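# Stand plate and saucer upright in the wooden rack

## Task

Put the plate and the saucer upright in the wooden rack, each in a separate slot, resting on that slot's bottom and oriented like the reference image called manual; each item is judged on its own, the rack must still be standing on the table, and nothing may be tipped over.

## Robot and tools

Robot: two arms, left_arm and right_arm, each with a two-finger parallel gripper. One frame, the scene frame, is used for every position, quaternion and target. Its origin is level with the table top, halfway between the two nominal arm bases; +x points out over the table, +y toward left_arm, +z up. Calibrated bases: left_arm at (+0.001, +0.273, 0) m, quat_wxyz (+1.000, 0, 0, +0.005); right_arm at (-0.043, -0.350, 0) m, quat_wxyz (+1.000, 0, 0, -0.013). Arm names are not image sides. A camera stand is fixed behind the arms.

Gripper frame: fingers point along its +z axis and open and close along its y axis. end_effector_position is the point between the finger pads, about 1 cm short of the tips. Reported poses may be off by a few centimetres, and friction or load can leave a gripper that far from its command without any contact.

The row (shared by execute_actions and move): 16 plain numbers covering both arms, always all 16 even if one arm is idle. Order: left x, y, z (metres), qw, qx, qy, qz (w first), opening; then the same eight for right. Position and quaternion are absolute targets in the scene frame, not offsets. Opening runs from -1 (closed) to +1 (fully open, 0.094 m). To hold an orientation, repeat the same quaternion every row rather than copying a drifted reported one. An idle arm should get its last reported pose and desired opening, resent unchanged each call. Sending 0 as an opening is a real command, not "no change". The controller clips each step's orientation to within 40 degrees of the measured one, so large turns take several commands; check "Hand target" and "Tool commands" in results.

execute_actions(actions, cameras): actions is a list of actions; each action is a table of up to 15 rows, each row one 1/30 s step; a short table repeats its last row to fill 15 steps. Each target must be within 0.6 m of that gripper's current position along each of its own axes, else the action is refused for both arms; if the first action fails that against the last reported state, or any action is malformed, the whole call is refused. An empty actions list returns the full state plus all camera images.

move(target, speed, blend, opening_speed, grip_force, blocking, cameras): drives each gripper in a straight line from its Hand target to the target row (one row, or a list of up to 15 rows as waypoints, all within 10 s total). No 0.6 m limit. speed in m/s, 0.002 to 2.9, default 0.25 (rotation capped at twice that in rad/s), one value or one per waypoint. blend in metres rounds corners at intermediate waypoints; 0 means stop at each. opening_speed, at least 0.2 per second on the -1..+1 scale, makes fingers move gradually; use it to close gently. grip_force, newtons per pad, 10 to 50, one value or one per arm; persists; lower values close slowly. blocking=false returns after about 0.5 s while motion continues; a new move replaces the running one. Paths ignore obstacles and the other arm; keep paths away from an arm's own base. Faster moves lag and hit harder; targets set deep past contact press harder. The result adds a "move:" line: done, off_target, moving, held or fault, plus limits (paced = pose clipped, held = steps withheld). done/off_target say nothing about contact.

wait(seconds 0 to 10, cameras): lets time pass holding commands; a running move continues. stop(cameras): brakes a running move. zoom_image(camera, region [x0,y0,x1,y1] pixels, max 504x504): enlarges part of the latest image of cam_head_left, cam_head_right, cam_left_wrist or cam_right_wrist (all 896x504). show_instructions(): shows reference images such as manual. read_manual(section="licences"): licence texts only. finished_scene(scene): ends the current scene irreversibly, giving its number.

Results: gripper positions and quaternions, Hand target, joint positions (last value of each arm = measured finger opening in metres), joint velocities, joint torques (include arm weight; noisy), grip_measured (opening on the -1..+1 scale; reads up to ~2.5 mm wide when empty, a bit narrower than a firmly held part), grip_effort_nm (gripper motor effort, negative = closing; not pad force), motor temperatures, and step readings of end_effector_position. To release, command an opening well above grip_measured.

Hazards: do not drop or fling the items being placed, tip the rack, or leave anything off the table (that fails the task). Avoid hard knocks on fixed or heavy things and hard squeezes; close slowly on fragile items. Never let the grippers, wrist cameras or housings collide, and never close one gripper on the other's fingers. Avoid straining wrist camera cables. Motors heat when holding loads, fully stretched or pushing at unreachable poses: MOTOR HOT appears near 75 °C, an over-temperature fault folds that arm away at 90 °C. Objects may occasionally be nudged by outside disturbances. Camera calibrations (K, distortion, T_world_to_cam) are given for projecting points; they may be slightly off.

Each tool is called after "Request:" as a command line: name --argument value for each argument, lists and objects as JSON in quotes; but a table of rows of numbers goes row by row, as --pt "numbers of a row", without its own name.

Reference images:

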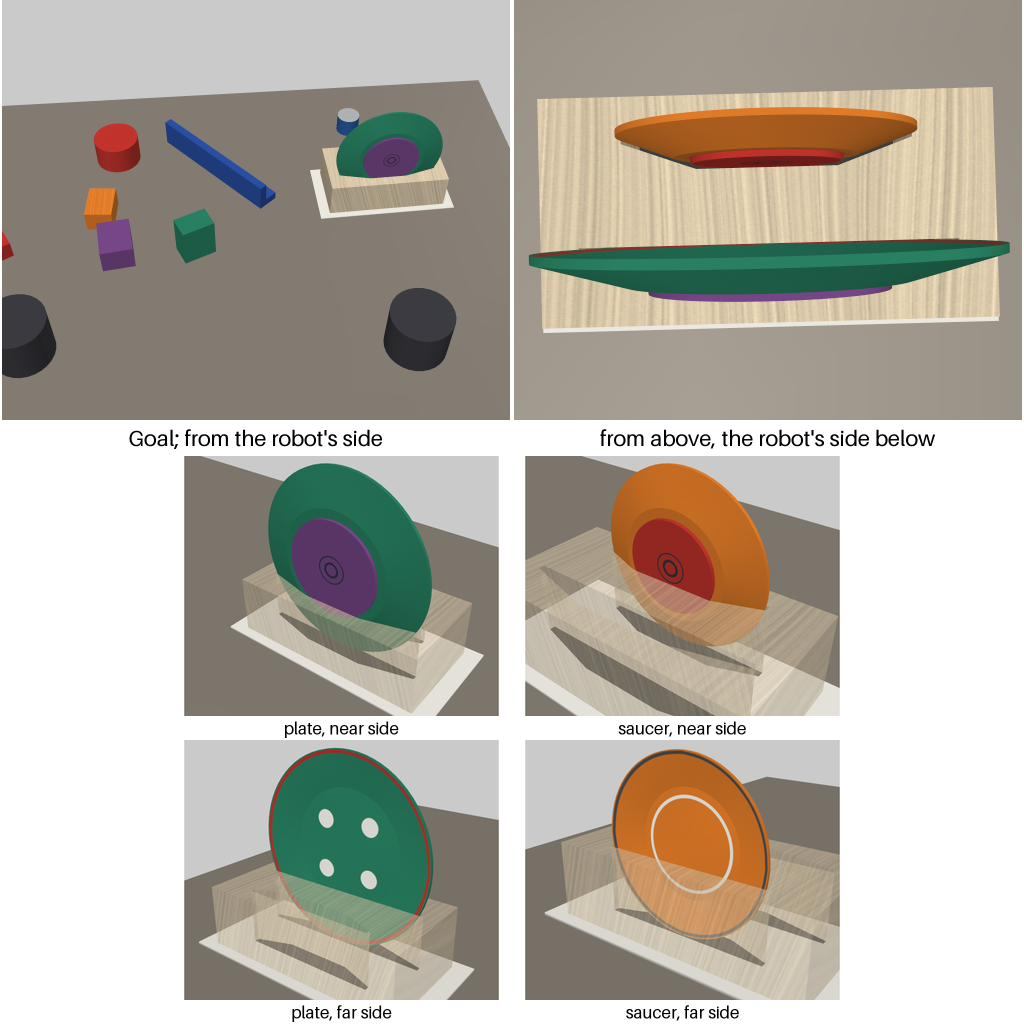

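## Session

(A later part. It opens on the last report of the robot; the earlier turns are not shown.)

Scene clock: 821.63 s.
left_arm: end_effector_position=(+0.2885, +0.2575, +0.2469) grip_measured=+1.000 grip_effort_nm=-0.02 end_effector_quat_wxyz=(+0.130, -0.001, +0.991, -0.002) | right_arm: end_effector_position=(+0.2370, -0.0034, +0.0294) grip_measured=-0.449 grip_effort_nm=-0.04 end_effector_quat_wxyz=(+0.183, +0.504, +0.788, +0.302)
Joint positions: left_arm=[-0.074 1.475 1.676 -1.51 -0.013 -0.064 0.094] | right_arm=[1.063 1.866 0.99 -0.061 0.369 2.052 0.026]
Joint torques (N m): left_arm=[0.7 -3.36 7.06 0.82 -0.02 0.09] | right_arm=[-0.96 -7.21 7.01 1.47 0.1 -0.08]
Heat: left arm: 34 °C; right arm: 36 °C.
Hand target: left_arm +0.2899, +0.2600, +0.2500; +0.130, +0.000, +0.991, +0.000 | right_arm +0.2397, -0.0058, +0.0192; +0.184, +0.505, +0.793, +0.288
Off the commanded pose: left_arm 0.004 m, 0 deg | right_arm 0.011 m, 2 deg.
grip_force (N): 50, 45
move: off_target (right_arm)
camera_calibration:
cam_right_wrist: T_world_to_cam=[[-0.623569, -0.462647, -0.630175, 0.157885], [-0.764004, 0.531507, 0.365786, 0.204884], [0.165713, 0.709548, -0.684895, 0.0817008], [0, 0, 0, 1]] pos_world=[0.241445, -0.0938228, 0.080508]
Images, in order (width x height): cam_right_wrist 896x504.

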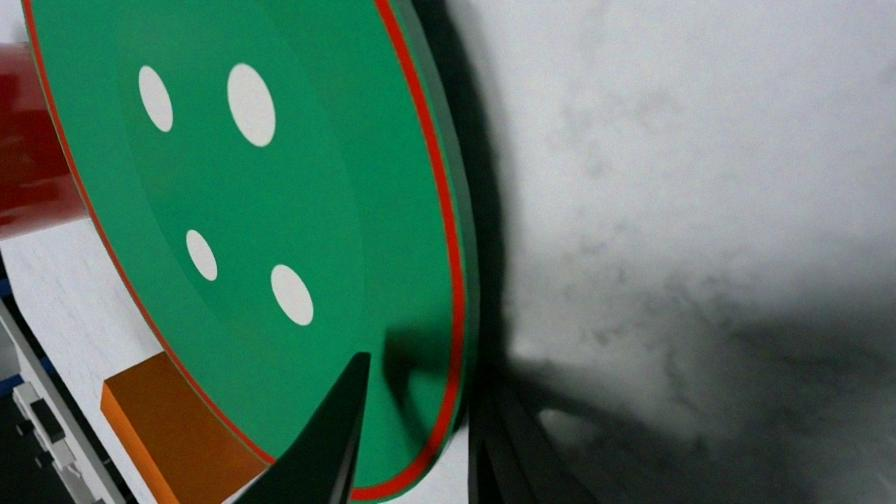

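Request:
move --pt "0.29 0.26 0.25 0.13 0 0.99 0 1 0.243 -0.0055 0.0135 0.184 0.505 0.793 0.288 -0.45" --pt "0.29 0.26 0.25 0.13 0 0.99 0 1 0.243 -0.0055 0.0135 0.184 0.505 0.793 0.288 -0.98" --speed 0.05 --grip_force '[50,40]' --opening_speed 0.3 --cameras '["cam_right_wrist"]'

Scene clock: 833.00 s.
left_arm: end_effector_position=(+0.2885, +0.2575, +0.2469) grip_measured=+1.000 grip_effort_nm=-0.02 end_effector_quat_wxyz=(+0.130, -0.001, +0.991, -0.002) | right_arm: end_effector_position=(+0.2457, +0.0051, +0.0332) grip_measured=-0.729 grip_effort_nm=-0.84 end_effector_quat_wxyz=(+0.185, +0.504, +0.778, +0.327)
Joint positions: left_arm=[-0.074 1.475 1.676 -1.51 -0.013 -0.064 0.094] | right_arm=[1.058 1.883 0.99 0.012 0.373 2.045 0.013]
Joint torques (N m): left_arm=[0.7 -3.34 7.08 0.83 -0.02 0.09] | right_arm=[-1.17 -7.51 6.72 1.01 0 -0.07]
Heat: left arm: 34 °C; right arm: 36 °C.
Hand target: left_arm +0.2899, +0.2600, +0.2500; +0.130, +0.000, +0.991, +0.000 | right_arm +0.2425, -0.0060, +0.0143; +0.184, +0.505, +0.792, +0.289
Off the commanded pose: left_arm 0.004 m, 0 deg | right_arm 0.023 m, 5 deg.
grip_force (N): 50, 40
move: off_target (right_arm); target 2's new opening was sent with right_arm's hand 0.017 m and 3 deg from that target
camera_calibration:
cam_right_wrist: T_world_to_cam=[[-0.603055, -0.432808, -0.670077, 0.165808], [-0.774624, 0.518319, 0.362359, 0.20836], [0.190481, 0.737579, -0.647837, 0.0693324], [0, 0, 0, 1]] pos_world=[0.248186, -0.0873722, 0.0805189]
Images, in order (width x height): cam_right_wrist 896x504.

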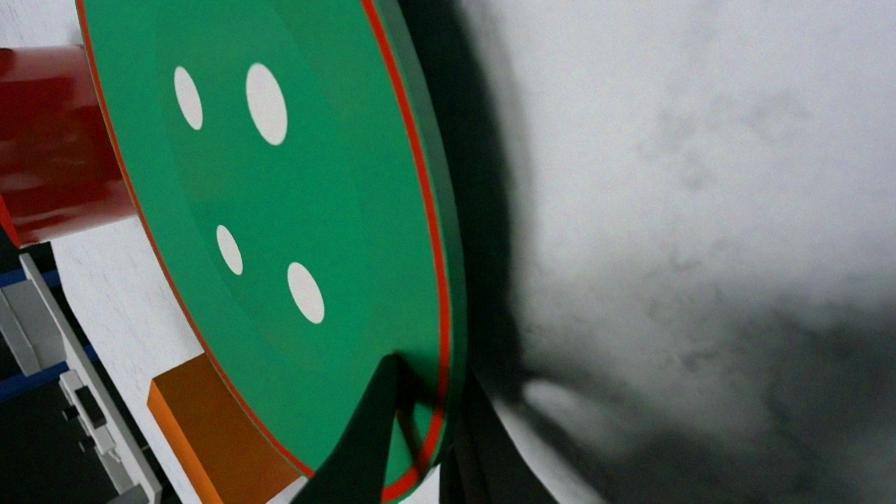

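Request:
move --pt "0.29 0.26 0.25 0.13 0 0.99 0 1 0.238 -0.0055 0.06 0.184 0.505 0.793 0.288 -1" --pt "0.29 0.26 0.25 0.13 0 0.99 0 1 0.215 -0.03 0.17 0.184 0.505 0.793 0.288 -1" --speed 0.1 --grip_force '[50,50]' --cameras '["all"]'

Scene clock: 856.27 s.
left_arm: end_effector_position=(+0.2885, +0.2575, +0.2469) grip_measured=+1.000 grip_effort_nm=-0.02 end_effector_quat_wxyz=(+0.130, -0.001, +0.991, -0.002) | right_arm: end_effector_position=(+0.2125, -0.0349, +0.1447) grip_measured=-0.905 grip_effort_nm=-1.02 end_effector_quat_wxyz=(+0.177, +0.504, +0.805, +0.258)
Joint positions: left_arm=[-0.074 1.475 1.676 -1.51 -0.013 -0.064 0.094] | right_arm=[1.072 1.603 1.234 -0.665 0.361 2.063 0.004]
Joint torques (N m): left_arm=[0.7 -3.36 7.06 0.82 -0.02 0.09] | right_arm=[0.91 -11.02 9.42 1.38 0.34 0.09]
Heat: left arm: 34 °C; right arm: 36 °C.
Hand target: left_arm +0.2899, +0.2600, +0.2500; +0.130, +0.000, +0.991, +0.000 | right_arm +0.2148, -0.0305, +0.1698; +0.184, +0.505, +0.793, +0.288
Off the commanded pose: left_arm 0.004 m, 0 deg | right_arm 0.026 m, 4 deg.
move: off_target (right_arm)
camera_calibration:
cam_left_wrist: T_world_to_cam=[[0.195949, -0.978777, 0.0599892, 0.175212], [-0.933259, -0.167357, 0.317835, 0.268898], [-0.30105, -0.118265, -0.946246, 0.453673], [0, 0, 0, 1]] pos_world=[0.353197, 0.270149, 0.33331]
cam_right_wrist: T_world_to_cam=[[-0.656039, -0.509431, -0.55686, 0.195333], [-0.745007, 0.55515, 0.369829, 0.157008], [0.120739, 0.657487, -0.743729, 0.203286], [0, 0, 0, 1]] pos_world=[0.220574, -0.121312, 0.201897]

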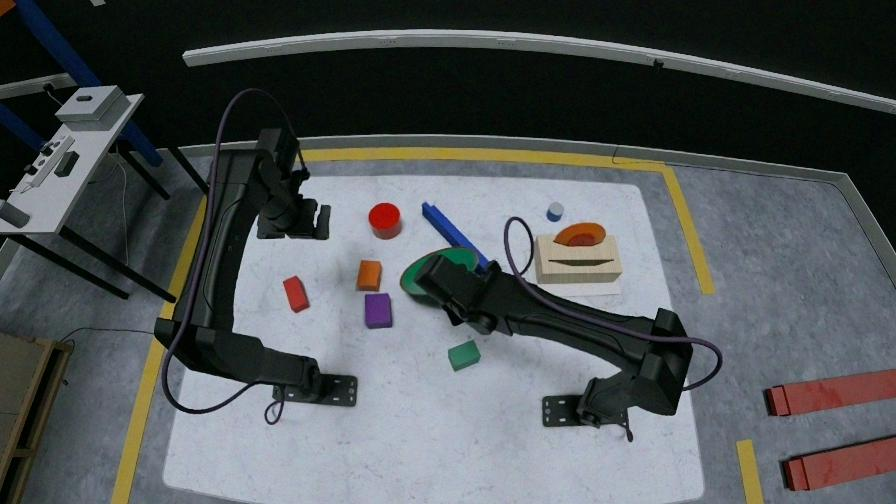

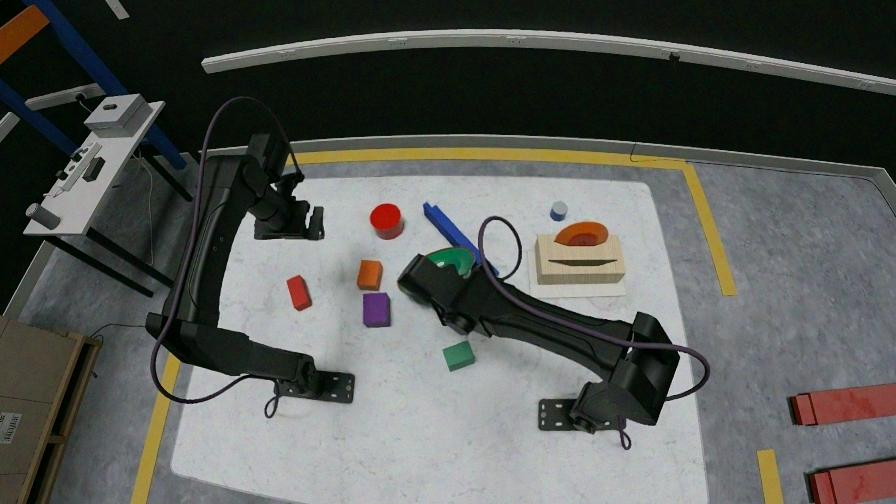

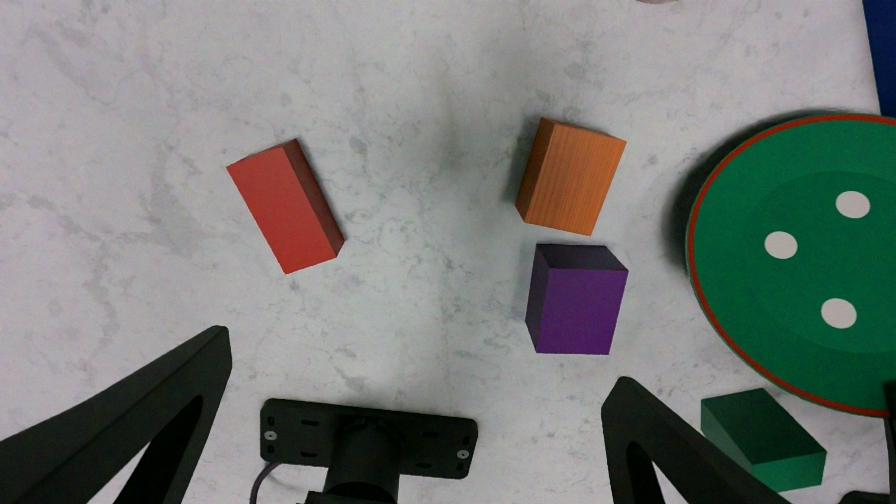

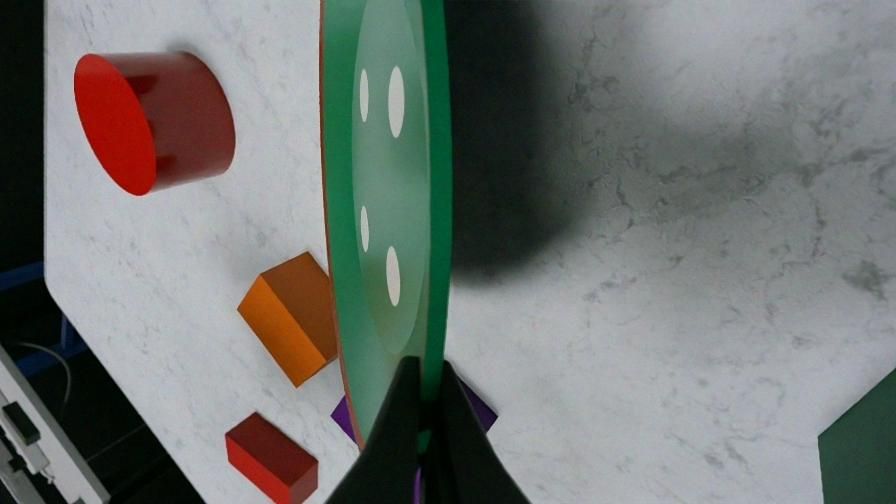

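Request:
move --pt "0.29 0.26 0.25 0.13 0 0.99 0 1 0.19 -0.08 0.28 0.184 0.505 0.793 0.288 -1" --pt "0.29 0.26 0.25 0.13 0 0.99 0 1 0.16 -0.38 0.30 0.092 0.702 0.702 0.092 -1" --speed 0.18 --blend '[0.03,0]' --cameras '["cam_right_wrist","cam_head_left"]'

Request:
zoom_image --camera "cam_head_left" --region '[480, 180, 740, 360]'

Scene clock: 960.70 s.
left_arm: end_effector_position=(+0.2885, +0.2575, +0.2469) grip_measured=+1.000 grip_effort_nm=-0.02 end_effector_quat_wxyz=(+0.130, -0.001, +0.991, -0.002) | right_arm: end_effector_position=(+0.1635, -0.3803, +0.2979) grip_measured=-0.905 grip_effort_nm=-1.02 end_effector_quat_wxyz=(+0.182, +0.690, +0.685, +0.149)
Joint positions: left_arm=[-0.074 1.475 1.676 -1.51 -0.013 -0.064 0.094] | right_arm=[-0.151 1.114 1.588 -1.572 -0.034 1.407 0.004]
Joint torques (N m): left_arm=[0.7 -3.34 7.08 0.82 -0.02 0.09] | right_arm=[-0.98 -2.67 5.01 1.34 -0.13 -0.08]
Heat: left arm: 33 °C; right arm: 37 °C.
Hand target: left_arm +0.2899, +0.2600, +0.2500; +0.130, +0.000, +0.991, +0.000 | right_arm +0.1604, -0.3800, +0.2993; +0.185, +0.688, +0.684, +0.154
Off the commanded pose: left_arm 0.004 m, 0 deg | right_arm 0.004 m, 12 deg.
joint read past its limit (right arm) — joint 4 (wrist pitch), lower limit.
joint sent to its limit (right arm) — joint 4 (wrist pitch), lower limit. The joint targets are off in orientation, not in position.
move: off_target (right_arm)
camera_calibration:
cam_right_wrist: T_world_to_cam=[[-0.89507, -0.16695, -0.413494, 0.199175], [-0.349932, 0.837723, 0.419247, 0.283687], [0.2764, 0.51995, -0.808242, 0.491673], [0, 0, 0, 1]] pos_world=[0.141649, -0.460044, 0.360813]
Images, in order (width x height): cam_head_left 896x504, cam_right_wrist 896x504.

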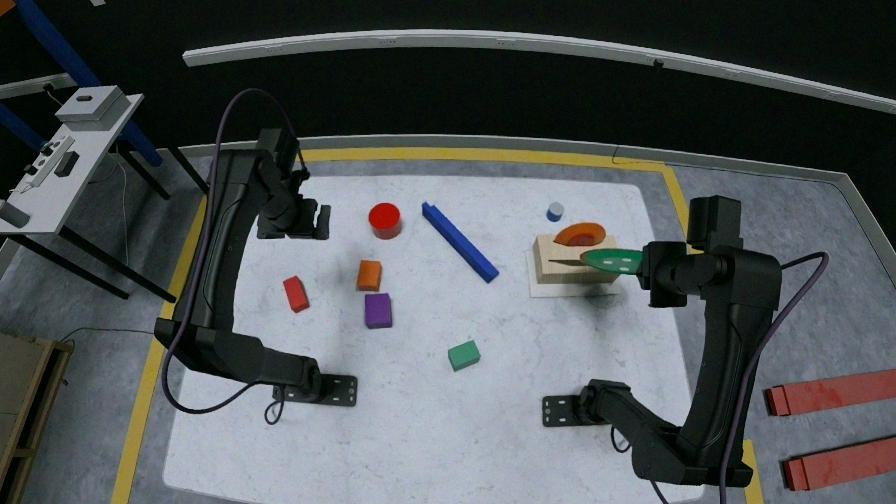

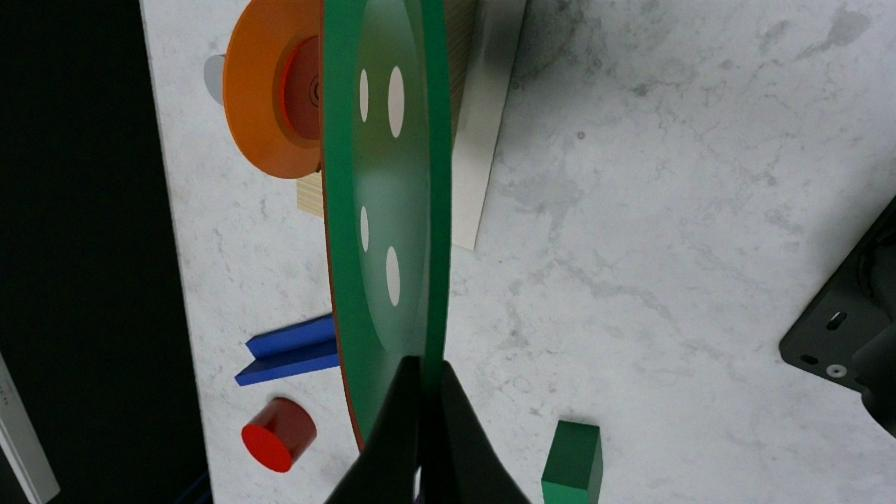

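Scaled by 1.938 from the camera's 896x504 image, which has a finer 1280x720 frame.

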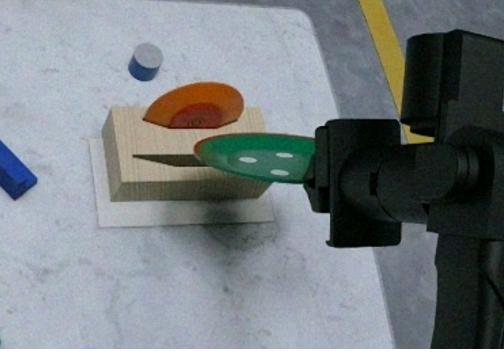

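Request:
move --target '[0.29,0.26,0.25,0.13,0,0.99,0,1,0.20,-0.376,0.262,0.092,0.702,0.702,0.092,-1]' --speed 0.15 --cameras '["cam_right_wrist"]'

Scene clock: 1023.30 s.
left_arm: end_effector_position=(+0.2885, +0.2575, +0.2469) grip_measured=+1.000 grip_effort_nm=-0.02 end_effector_quat_wxyz=(+0.130, -0.001, +0.991, -0.002) | right_arm: end_effector_position=(+0.1968, -0.3778, +0.2541) grip_measured=-0.905 grip_effort_nm=-1.02 end_effector_quat_wxyz=(+0.093, +0.702, +0.701, +0.091)
Joint positions: left_arm=[-0.074 1.475 1.676 -1.51 -0.013 -0.064 0.094] | right_arm=[-0.117 1.326 1.588 -1.574 -0.034 1.433 0.004]
Joint torques (N m): left_arm=[0.69 -3.36 7.08 0.82 -0.03 0.09] | right_arm=[0.87 -4.08 7.68 0.95 -0.06 0.08]
Heat: left arm: 33 °C; right arm: 35 °C.
Hand target: left_arm +0.2899, +0.2600, +0.2500; +0.130, +0.000, +0.991, +0.000 | right_arm +0.2000, -0.3759, +0.2615; +0.103, +0.700, +0.700, +0.101
Off the commanded pose: left_arm 0.004 m, 0 deg | right_arm 0.009 m, 0 deg.
joint read past its limit (right arm) — joint 4 (wrist pitch), lower limit.
joint sent to its limit (right arm) — joint 4 (wrist pitch), lower limit. The joint targets still meet the commanded pose.
move: done
camera_calibration:
cam_right_wrist: T_world_to_cam=[[-0.960849, -0.162646, -0.224312, 0.177847], [-0.259177, 0.813835, 0.520095, 0.259215], [0.0979617, 0.557869, -0.824127, 0.499298], [0, 0, 0, 1]] pos_world=[0.189155, -0.460576, 0.316562]
Images, in order (width x height): cam_right_wrist 896x504.

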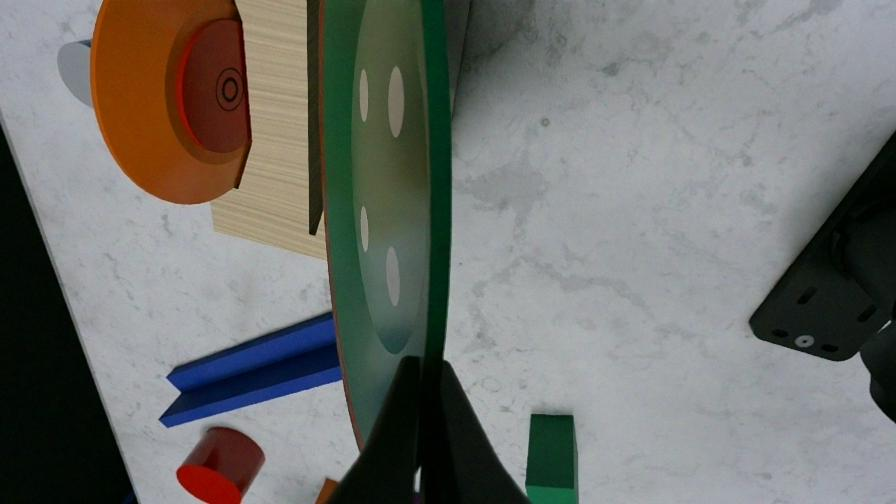

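Request:
move --pt "0.29 0.26 0.25 0.13 0 0.99 0 1 0.211 -0.376 0.262 0.092 0.702 0.702 0.092 -1" --pt "0.29 0.26 0.25 0.13 0 0.99 0 1 0.211 -0.376 0.243 0.092 0.702 0.702 0.092 -1" --speed 0.05 --cameras '["cam_right_wrist","cam_head_left"]'

Request:
zoom_image --camera "cam_head_left" --region '[500, 190, 700, 330]'

Request:
zoom_image --camera "cam_right_wrist" --region '[80, 0, 480, 300]'

Scene clock: 1043.70 s.
left_arm: end_effector_position=(+0.2885, +0.2575, +0.2469) grip_measured=+1.000 grip_effort_nm=-0.02 end_effector_quat_wxyz=(+0.130, -0.001, +0.991, -0.002) | right_arm: end_effector_position=(+0.2067, -0.3776, +0.2410) grip_measured=-0.905 grip_effort_nm=-1.02 end_effector_quat_wxyz=(+0.081, +0.703, +0.702, +0.083)
Joint positions: left_arm=[-0.074 1.475 1.676 -1.51 -0.013 -0.064 0.094] | right_arm=[-0.11 1.365 1.567 -1.543 -0.034 1.44 0.004]
Joint torques (N m): left_arm=[0.69 -3.36 7.08 0.83 -0.03 0.09] | right_arm=[0.92 -5.2 5.48 1.11 -0.04 0.08]
Heat: left arm: 33 °C; right arm: 35 °C.
Hand target: left_arm +0.2899, +0.2600, +0.2500; +0.130, +0.000, +0.991, +0.000 | right_arm +0.2109, -0.3759, +0.2431; +0.092, +0.701, +0.701, +0.092
Off the commanded pose: left_arm 0.004 m, 0 deg | right_arm 0.005 m, 2 deg.
move: done
camera_calibration:
cam_right_wrist: T_world_to_cam=[[-0.967018, -0.161252, -0.197167, 0.179693], [-0.243705, 0.810823, 0.532141, 0.261088], [0.0740588, 0.56264, -0.823378, 0.494004], [0, 0, 0, 1]] pos_world=[0.20081, -0.460667, 0.303246]
Images, in order (width x height): cam_head_left 896x504, cam_right_wrist 896x504.

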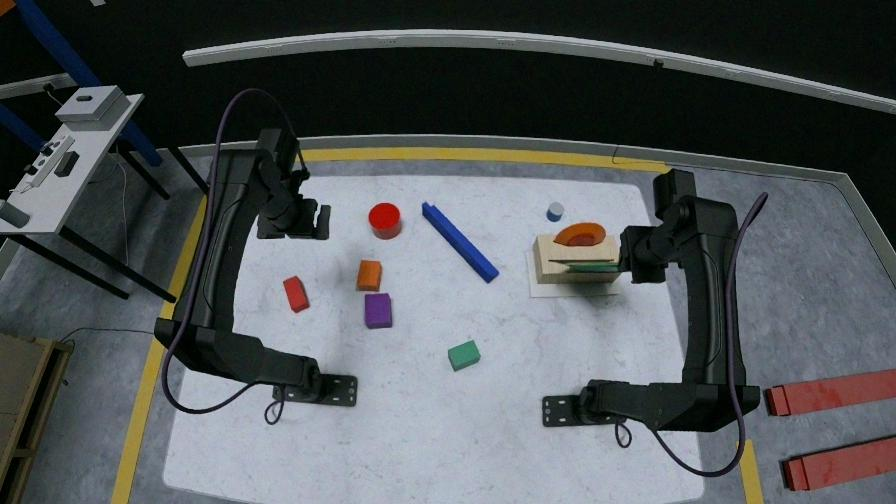

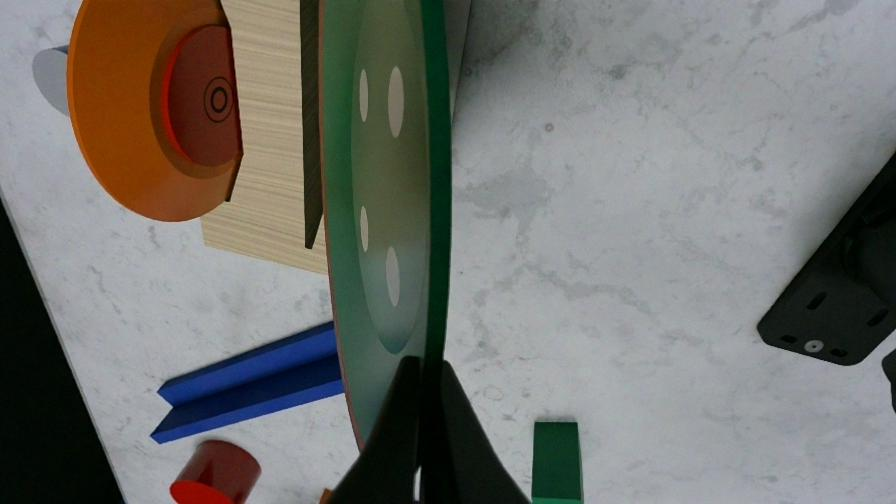

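Scaled by 2.520 from the camera's 896x504 image, which has a finer 1280x720 frame.

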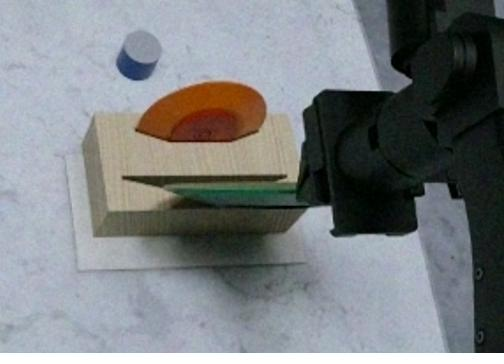

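Scaled by 1.260 from the camera's 896x504 image, which has a finer 1280x720 frame.

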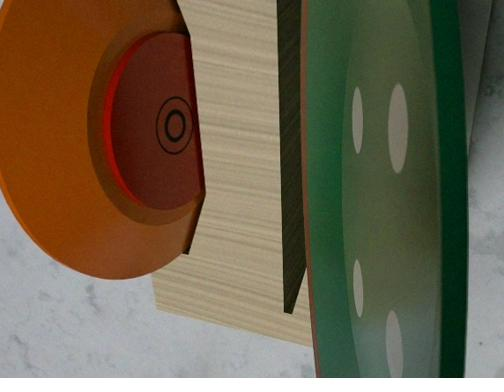

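Request:
move --pt "0.31 0.0 0.25 0.3536 0.612 0.612 -0.3536 1 0.211 -0.376 0.243 0.092 0.702 0.702 0.092 -1" --pt "0.35 -0.09 0.18 0.5 0.5 0.5 -0.5 1 0.211 -0.376 0.243 0.092 0.702 0.702 0.092 -1" --speed 0.4 --blend '[0.03,0]' --cameras '["cam_left_wrist"]'

Request:
zoom_image --camera "cam_left_wrist" --region '[300, 0, 600, 300]'

Scene clock: 1060.10 s.
left_arm: end_effector_position=(+0.3512, -0.0865, +0.1892) grip_measured=+1.000 grip_effort_nm=-0.03 end_effector_quat_wxyz=(+0.504, +0.502, +0.496, -0.497) | right_arm: end_effector_position=(+0.2068, -0.3776, +0.2410) grip_measured=-0.905 grip_effort_nm=-1.02 end_effector_quat_wxyz=(+0.081, +0.703, +0.702, +0.083)
Joint positions: left_arm=[-0.485 2.019 1.049 0.976 1.095 0.007 0.094] | right_arm=[-0.11 1.365 1.567 -1.543 -0.034 1.44 0.004]
Joint torques (N m): left_arm=[-0.76 -7.17 4.48 1.91 -0.06 -0.08] | right_arm=[0.9 -5.18 5.48 1.13 -0.05 0.08]
Heat: left arm: 33 °C; right arm: 35 °C.
Hand target: left_arm +0.3498, -0.0898, +0.1801; +0.500, +0.500, +0.500, -0.500 | right_arm +0.2110, -0.3759, +0.2431; +0.092, +0.701, +0.701, +0.092
Off the commanded pose: left_arm 0.010 m, 1 deg | right_arm 0.005 m, 2 deg.
move: done
camera_calibration:
cam_left_wrist: T_world_to_cam=[[-0.981871, 0.00324192, 0.18952, 0.303751], [-0.157109, 0.545452, -0.823285, 0.293193], [-0.106043, -0.838136, -0.535055, 0.168656], [0, 0, 0, 1]] pos_world=[0.362193, -0.019551, 0.274054]
Images, in order (width x height): cam_left_wrist 896x504.

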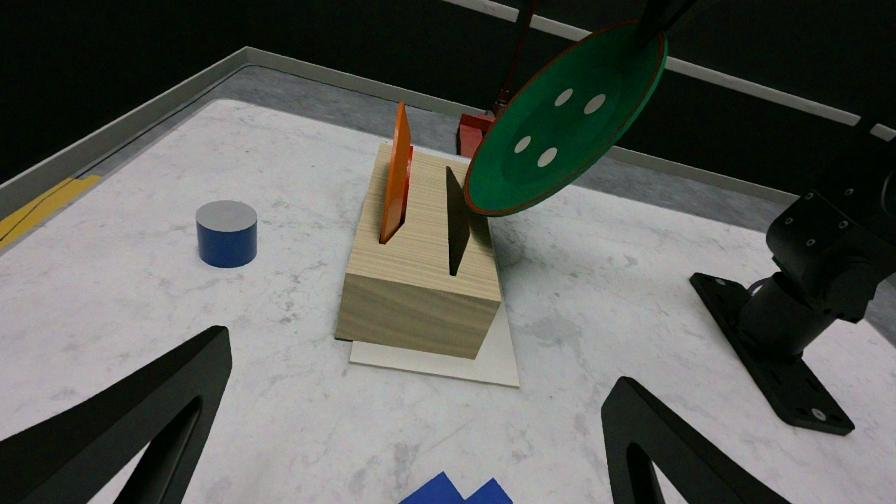

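Scaled by 1.680 from the camera's 896x504 image, which has a finer 1280x720 frame.

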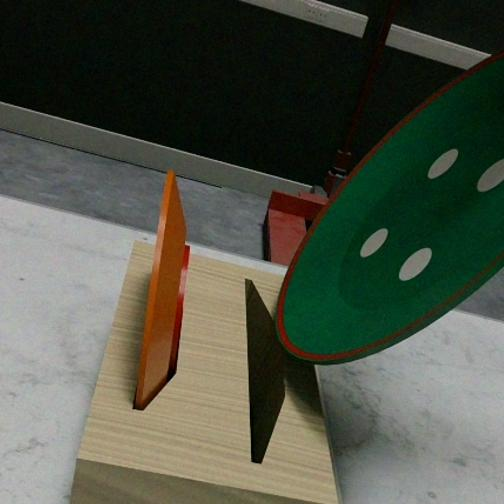

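Request:
move --pt "0.35 -0.09 0.18 0.5 0.5 0.5 -0.5 1 0.223 -0.376 0.243 0.092 0.702 0.702 0.092 -1" --pt "0.35 -0.09 0.18 0.5 0.5 0.5 -0.5 1 0.223 -0.376 0.232 0.092 0.702 0.702 0.092 -1" --speed 0.05 --cameras '["cam_left_wrist"]'

Request:
zoom_image --camera "cam_left_wrist" --region '[400, 80, 600, 300]'

Scene clock: 1071.47 s.
left_arm: end_effector_position=(+0.3512, -0.0865, +0.1893) grip_measured=+1.000 grip_effort_nm=-0.03 end_effector_quat_wxyz=(+0.504, +0.502, +0.496, -0.497) | right_arm: end_effector_position=(+0.2191, -0.3775, +0.2295) grip_measured=-0.905 grip_effort_nm=-1.02 end_effector_quat_wxyz=(+0.080, +0.703, +0.702, +0.083)
Joint positions: left_arm=[-0.485 2.019 1.049 0.977 1.095 0.007 0.094] | right_arm=[-0.104 1.392 1.538 -1.489 -0.034 1.446 0.004]
Joint torques (N m): left_arm=[-0.75 -7.17 4.49 1.93 -0.06 -0.07] | right_arm=[0.91 -5.85 5.55 1.13 -0.03 0.09]
Heat: left arm: 33 °C; right arm: 34 °C.
Hand target: left_arm +0.3498, -0.0898, +0.1800; +0.500, +0.500, +0.500, -0.500 | right_arm +0.2229, -0.3759, +0.2321; +0.092, +0.701, +0.701, +0.092
Off the commanded pose: left_arm 0.010 m, 1 deg | right_arm 0.005 m, 2 deg.
move: done
camera_calibration:
cam_left_wrist: T_world_to_cam=[[-0.981843, 0.00332731, 0.189667, 0.303684], [-0.157223, 0.545166, -0.823453, 0.293355], [-0.10614, -0.838321, -0.534745, 0.168656], [0, 0, 0, 1]] pos_world=[0.362193, -0.01955, 0.274153]
Images, in order (width x height): cam_left_wrist 896x504.

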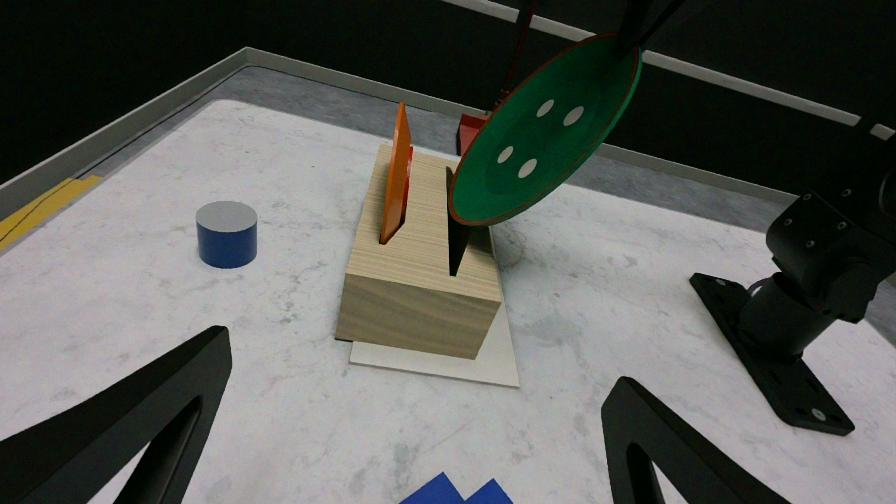

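Scaled by 2.291 from the camera's 896x504 image, which has a finer 1280x720 frame.

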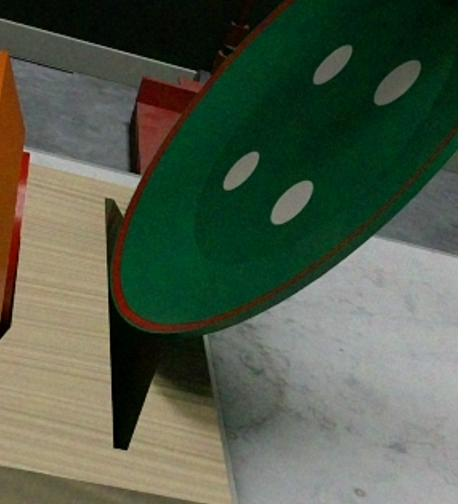

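Request:
move --pt "0.35 -0.09 0.18 0.5 0.5 0.5 -0.5 1 0.222 -0.376 0.215 0.092 0.702 0.702 0.092 -1" --speed 0.04 --cameras '["cam_left_wrist"]'

Request:
zoom_image --camera "cam_left_wrist" --region '[400, 80, 600, 300]'

Scene clock: 1078.90 s.
left_arm: end_effector_position=(+0.3512, -0.0865, +0.1893) grip_measured=+1.000 grip_effort_nm=-0.03 end_effector_quat_wxyz=(+0.504, +0.502, +0.496, -0.497) | right_arm: end_effector_position=(+0.2182, -0.3766, +0.2169) grip_measured=-0.905 grip_effort_nm=-1.02 end_effector_quat_wxyz=(+0.084, +0.699, +0.705, +0.086)
Joint positions: left_arm=[-0.485 2.019 1.049 0.977 1.095 0.007 0.094] | right_arm=[-0.101 1.362 1.459 -1.43 -0.035 1.439 0.004]
Joint torques (N m): left_arm=[-0.76 -7.16 4.48 1.93 -0.06 -0.07] | right_arm=[0.59 -5.3 4.67 1.24 -0.02 0.16]
Heat: left arm: 33 °C; right arm: 34 °C.
Hand target: left_arm +0.3498, -0.0898, +0.1800; +0.500, +0.500, +0.500, -0.500 | right_arm +0.2219, -0.3760, +0.2150; +0.091, +0.701, +0.701, +0.092
Off the commanded pose: left_arm 0.010 m, 1 deg | right_arm 0.004 m, 1 deg.
move: done
camera_calibration:
cam_left_wrist: T_world_to_cam=[[-0.981843, 0.00332731, 0.189667, 0.303684], [-0.157223, 0.545166, -0.823453, 0.293355], [-0.10614, -0.838321, -0.534745, 0.168656], [0, 0, 0, 1]] pos_world=[0.362193, -0.01955, 0.274153]
Images, in order (width x height): cam_left_wrist 896x504.

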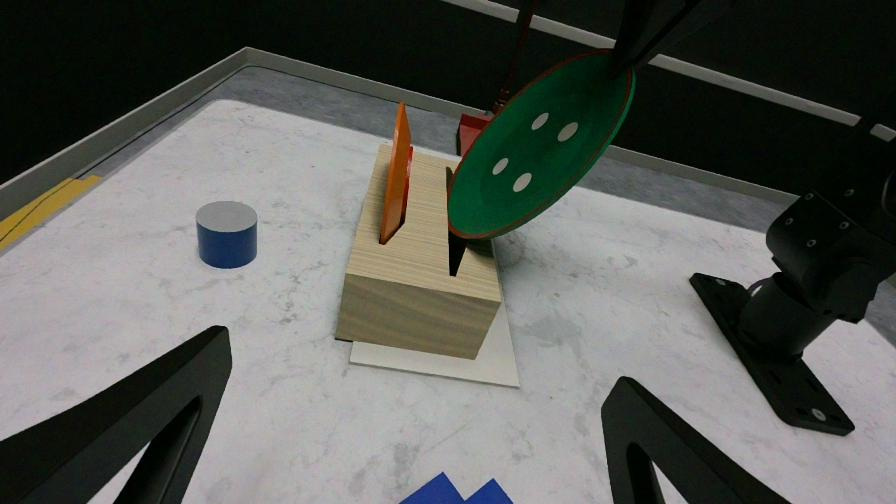

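Scaled by 2.291 from the camera's 896x504 image, which has a finer 1280x720 frame.

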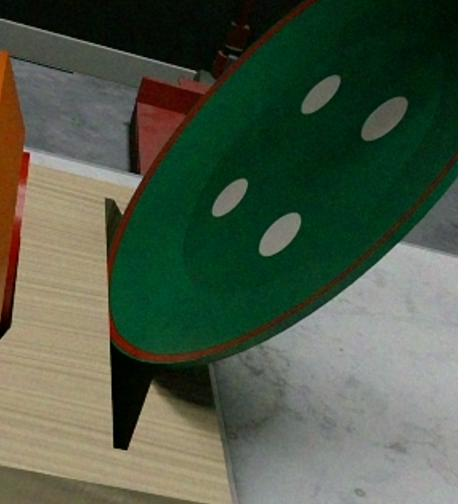

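Request:
move --pt "0.35 -0.09 0.18 0.5 0.5 0.5 -0.5 1 0.240 -0.377 0.220 0.043 0.706 0.706 0.043 -1" --speed 0.04 --cameras '["cam_left_wrist"]'

Request:
zoom_image --camera "cam_left_wrist" --region '[400, 80, 600, 300]'

Scene clock: 1099.77 s.
left_arm: end_effector_position=(+0.3512, -0.0865, +0.1893) grip_measured=+1.000 grip_effort_nm=-0.03 end_effector_quat_wxyz=(+0.504, +0.502, +0.496, -0.497) | right_arm: end_effector_position=(+0.2353, -0.3767, +0.2227) grip_measured=-0.905 grip_effort_nm=-1.02 end_effector_quat_wxyz=(+0.046, +0.698, +0.713, +0.049)
Joint positions: left_arm=[-0.485 2.019 1.049 0.977 1.095 0.007 0.094] | right_arm=[-0.085 1.533 1.651 -1.556 -0.021 1.439 0.004]
Joint torques (N m): left_arm=[-0.76 -7.15 4.48 1.93 -0.06 -0.07] | right_arm=[0.57 -4.15 7.19 0.62 0.04 0.31]
Heat: left arm: 33 °C; right arm: 34 °C.
Hand target: left_arm +0.3498, -0.0898, +0.1800; +0.500, +0.500, +0.500, -0.500 | right_arm +0.2400, -0.3770, +0.2200; +0.043, +0.706, +0.706, +0.043
Off the commanded pose: left_arm 0.010 m, 1 deg | right_arm 0.005 m, 1 deg.
move: done
camera_calibration:
cam_left_wrist: T_world_to_cam=[[-0.981843, 0.00332731, 0.189667, 0.303684], [-0.157223, 0.545166, -0.823453, 0.293355], [-0.10614, -0.838321, -0.534745, 0.168656], [0, 0, 0, 1]] pos_world=[0.362193, -0.01955, 0.274153]
Images, in order (width x height): cam_left_wrist 896x504.

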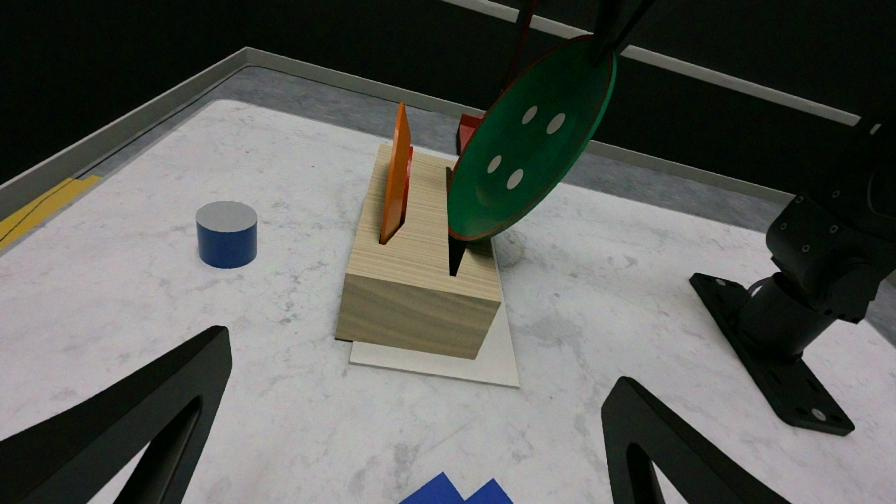

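Scaled by 2.291 from the camera's 896x504 image, which has a finer 1280x720 frame.

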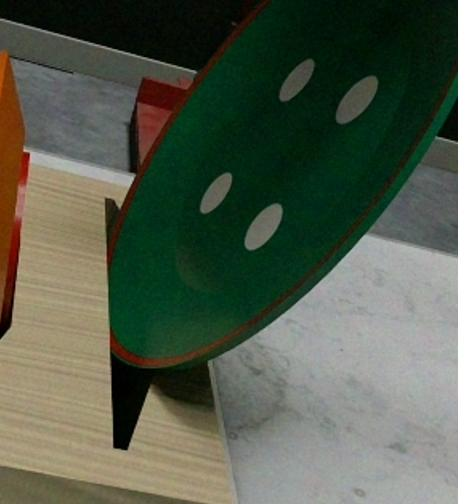

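Request:
move --pt "0.35 -0.09 0.18 0.5 0.5 0.5 -0.5 1 0.2355 -0.377 0.218 0.043 0.706 0.706 0.043 -1" --pt "0.35 -0.09 0.18 0.5 0.5 0.5 -0.5 1 0.2355 -0.377 0.203 0.043 0.706 0.706 0.043 -1" --speed 0.04 --cameras '["cam_left_wrist"]'

Request:
zoom_image --camera "cam_left_wrist" --region '[400, 80, 600, 300]'

Scene clock: 1110.90 s.
left_arm: end_effector_position=(+0.3512, -0.0865, +0.1893) grip_measured=+1.000 grip_effort_nm=-0.03 end_effector_quat_wxyz=(+0.504, +0.502, +0.496, -0.497) | right_arm: end_effector_position=(+0.2315, -0.3764, +0.2202) grip_measured=-0.905 grip_effort_nm=-1.02 end_effector_quat_wxyz=(+0.055, +0.697, +0.713, +0.056)
Joint positions: left_arm=[-0.485 2.019 1.049 0.977 1.095 0.007 0.094] | right_arm=[-0.085 1.494 1.601 -1.523 -0.02 1.439 0.004]
Joint torques (N m): left_arm=[-0.76 -7.17 4.48 1.92 -0.06 -0.07] | right_arm=[0.4 -3.78 2.82 1.08 0.03 0.27]
Heat: left arm: 33 °C; right arm: 34 °C.
Hand target: left_arm +0.3498, -0.0898, +0.1800; +0.500, +0.500, +0.500, -0.500 | right_arm +0.2347, -0.3770, +0.2034; +0.043, +0.706, +0.706, +0.043
Off the commanded pose: left_arm 0.010 m, 1 deg | right_arm 0.018 m, 2 deg.
move: off_target (right_arm)
camera_calibration:
cam_left_wrist: T_world_to_cam=[[-0.981843, 0.00332731, 0.189667, 0.303684], [-0.157223, 0.545166, -0.823453, 0.293355], [-0.10614, -0.838321, -0.534745, 0.168656], [0, 0, 0, 1]] pos_world=[0.362193, -0.01955, 0.274153]
Images, in order (width x height): cam_left_wrist 896x504.

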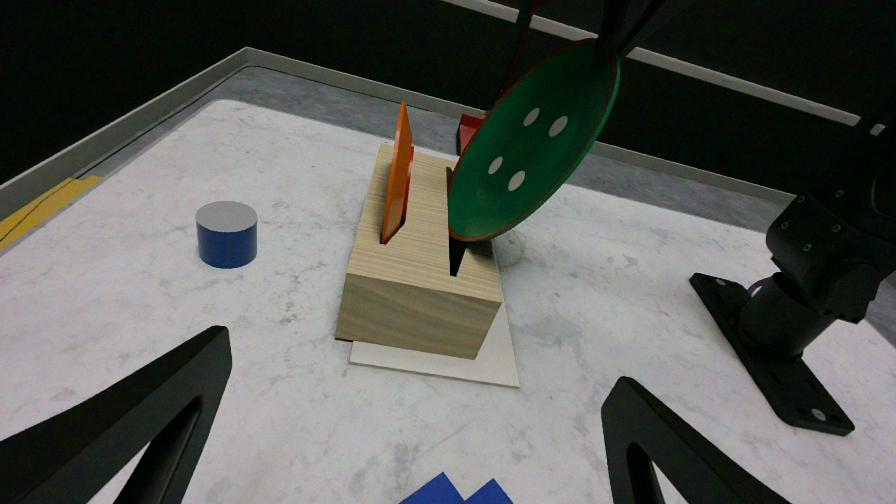

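Scaled by 2.291 from the camera's 896x504 image, which has a finer 1280x720 frame.

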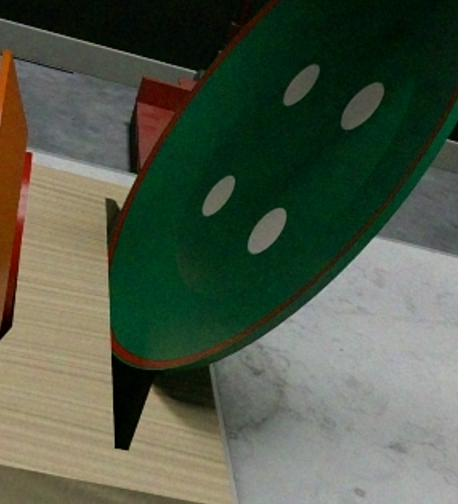

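Request:
move --pt "0.35 -0.09 0.18 0.5 0.5 0.5 -0.5 1 0.2355 -0.377 0.226 0.043 0.706 0.706 0.043 -1" --pt "0.35 -0.09 0.18 0.5 0.5 0.5 -0.5 1 0.225 -0.377 0.226 0.043 0.706 0.706 0.043 -1" --pt "0.35 -0.09 0.18 0.5 0.5 0.5 -0.5 1 0.225 -0.377 0.205 0.043 0.706 0.706 0.043 -1" --speed 0.04 --cameras '["cam_left_wrist"]'

Request:
zoom_image --camera "cam_left_wrist" --region '[400, 80, 600, 300]'

Scene clock: 1130.70 s.
left_arm: end_effector_position=(+0.3512, -0.0865, +0.1893) grip_measured=+1.000 grip_effort_nm=-0.03 end_effector_quat_wxyz=(+0.504, +0.502, +0.496, -0.497) | right_arm: end_effector_position=(+0.2284, -0.3761, +0.2195) grip_measured=-0.905 grip_effort_nm=-1.02 end_effector_quat_wxyz=(+0.060, +0.697, +0.712, +0.060)
Joint positions: left_arm=[-0.485 2.019 1.049 0.977 1.095 0.007 0.094] | right_arm=[-0.085 1.469 1.574 -1.507 -0.02 1.439 0.004]
Joint torques (N m): left_arm=[-0.75 -7.16 4.46 1.92 -0.06 -0.07] | right_arm=[-0.05 -4.38 3.14 0.79 0.03 0.23]
Heat: left arm: 33 °C; right arm: 34 °C.
Hand target: left_arm +0.3498, -0.0898, +0.1800; +0.500, +0.500, +0.500, -0.500 | right_arm +0.2247, -0.3769, +0.2055; +0.043, +0.706, +0.706, +0.043
Off the commanded pose: left_arm 0.010 m, 1 deg | right_arm 0.015 m, 3 deg.
move: off_target (right_arm)
camera_calibration:
cam_left_wrist: T_world_to_cam=[[-0.981843, 0.00332731, 0.189667, 0.303684], [-0.157223, 0.545166, -0.823453, 0.293355], [-0.10614, -0.838321, -0.534745, 0.168656], [0, 0, 0, 1]] pos_world=[0.362193, -0.01955, 0.274153]
Images, in order (width x height): cam_left_wrist 896x504.

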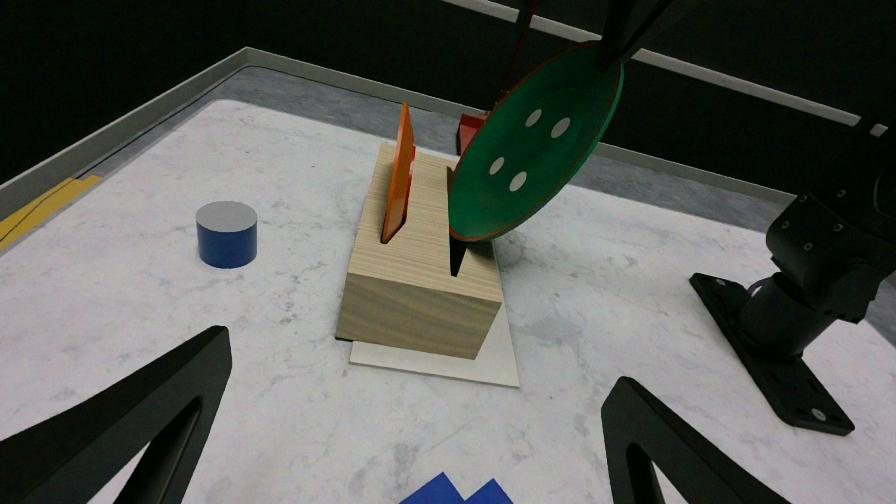

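Scaled by 2.291 from the camera's 896x504 image, which has a finer 1280x720 frame.

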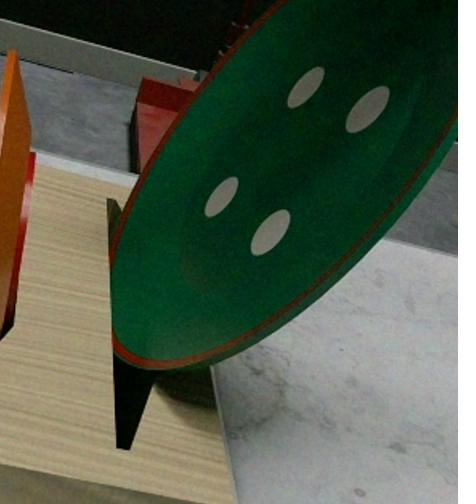

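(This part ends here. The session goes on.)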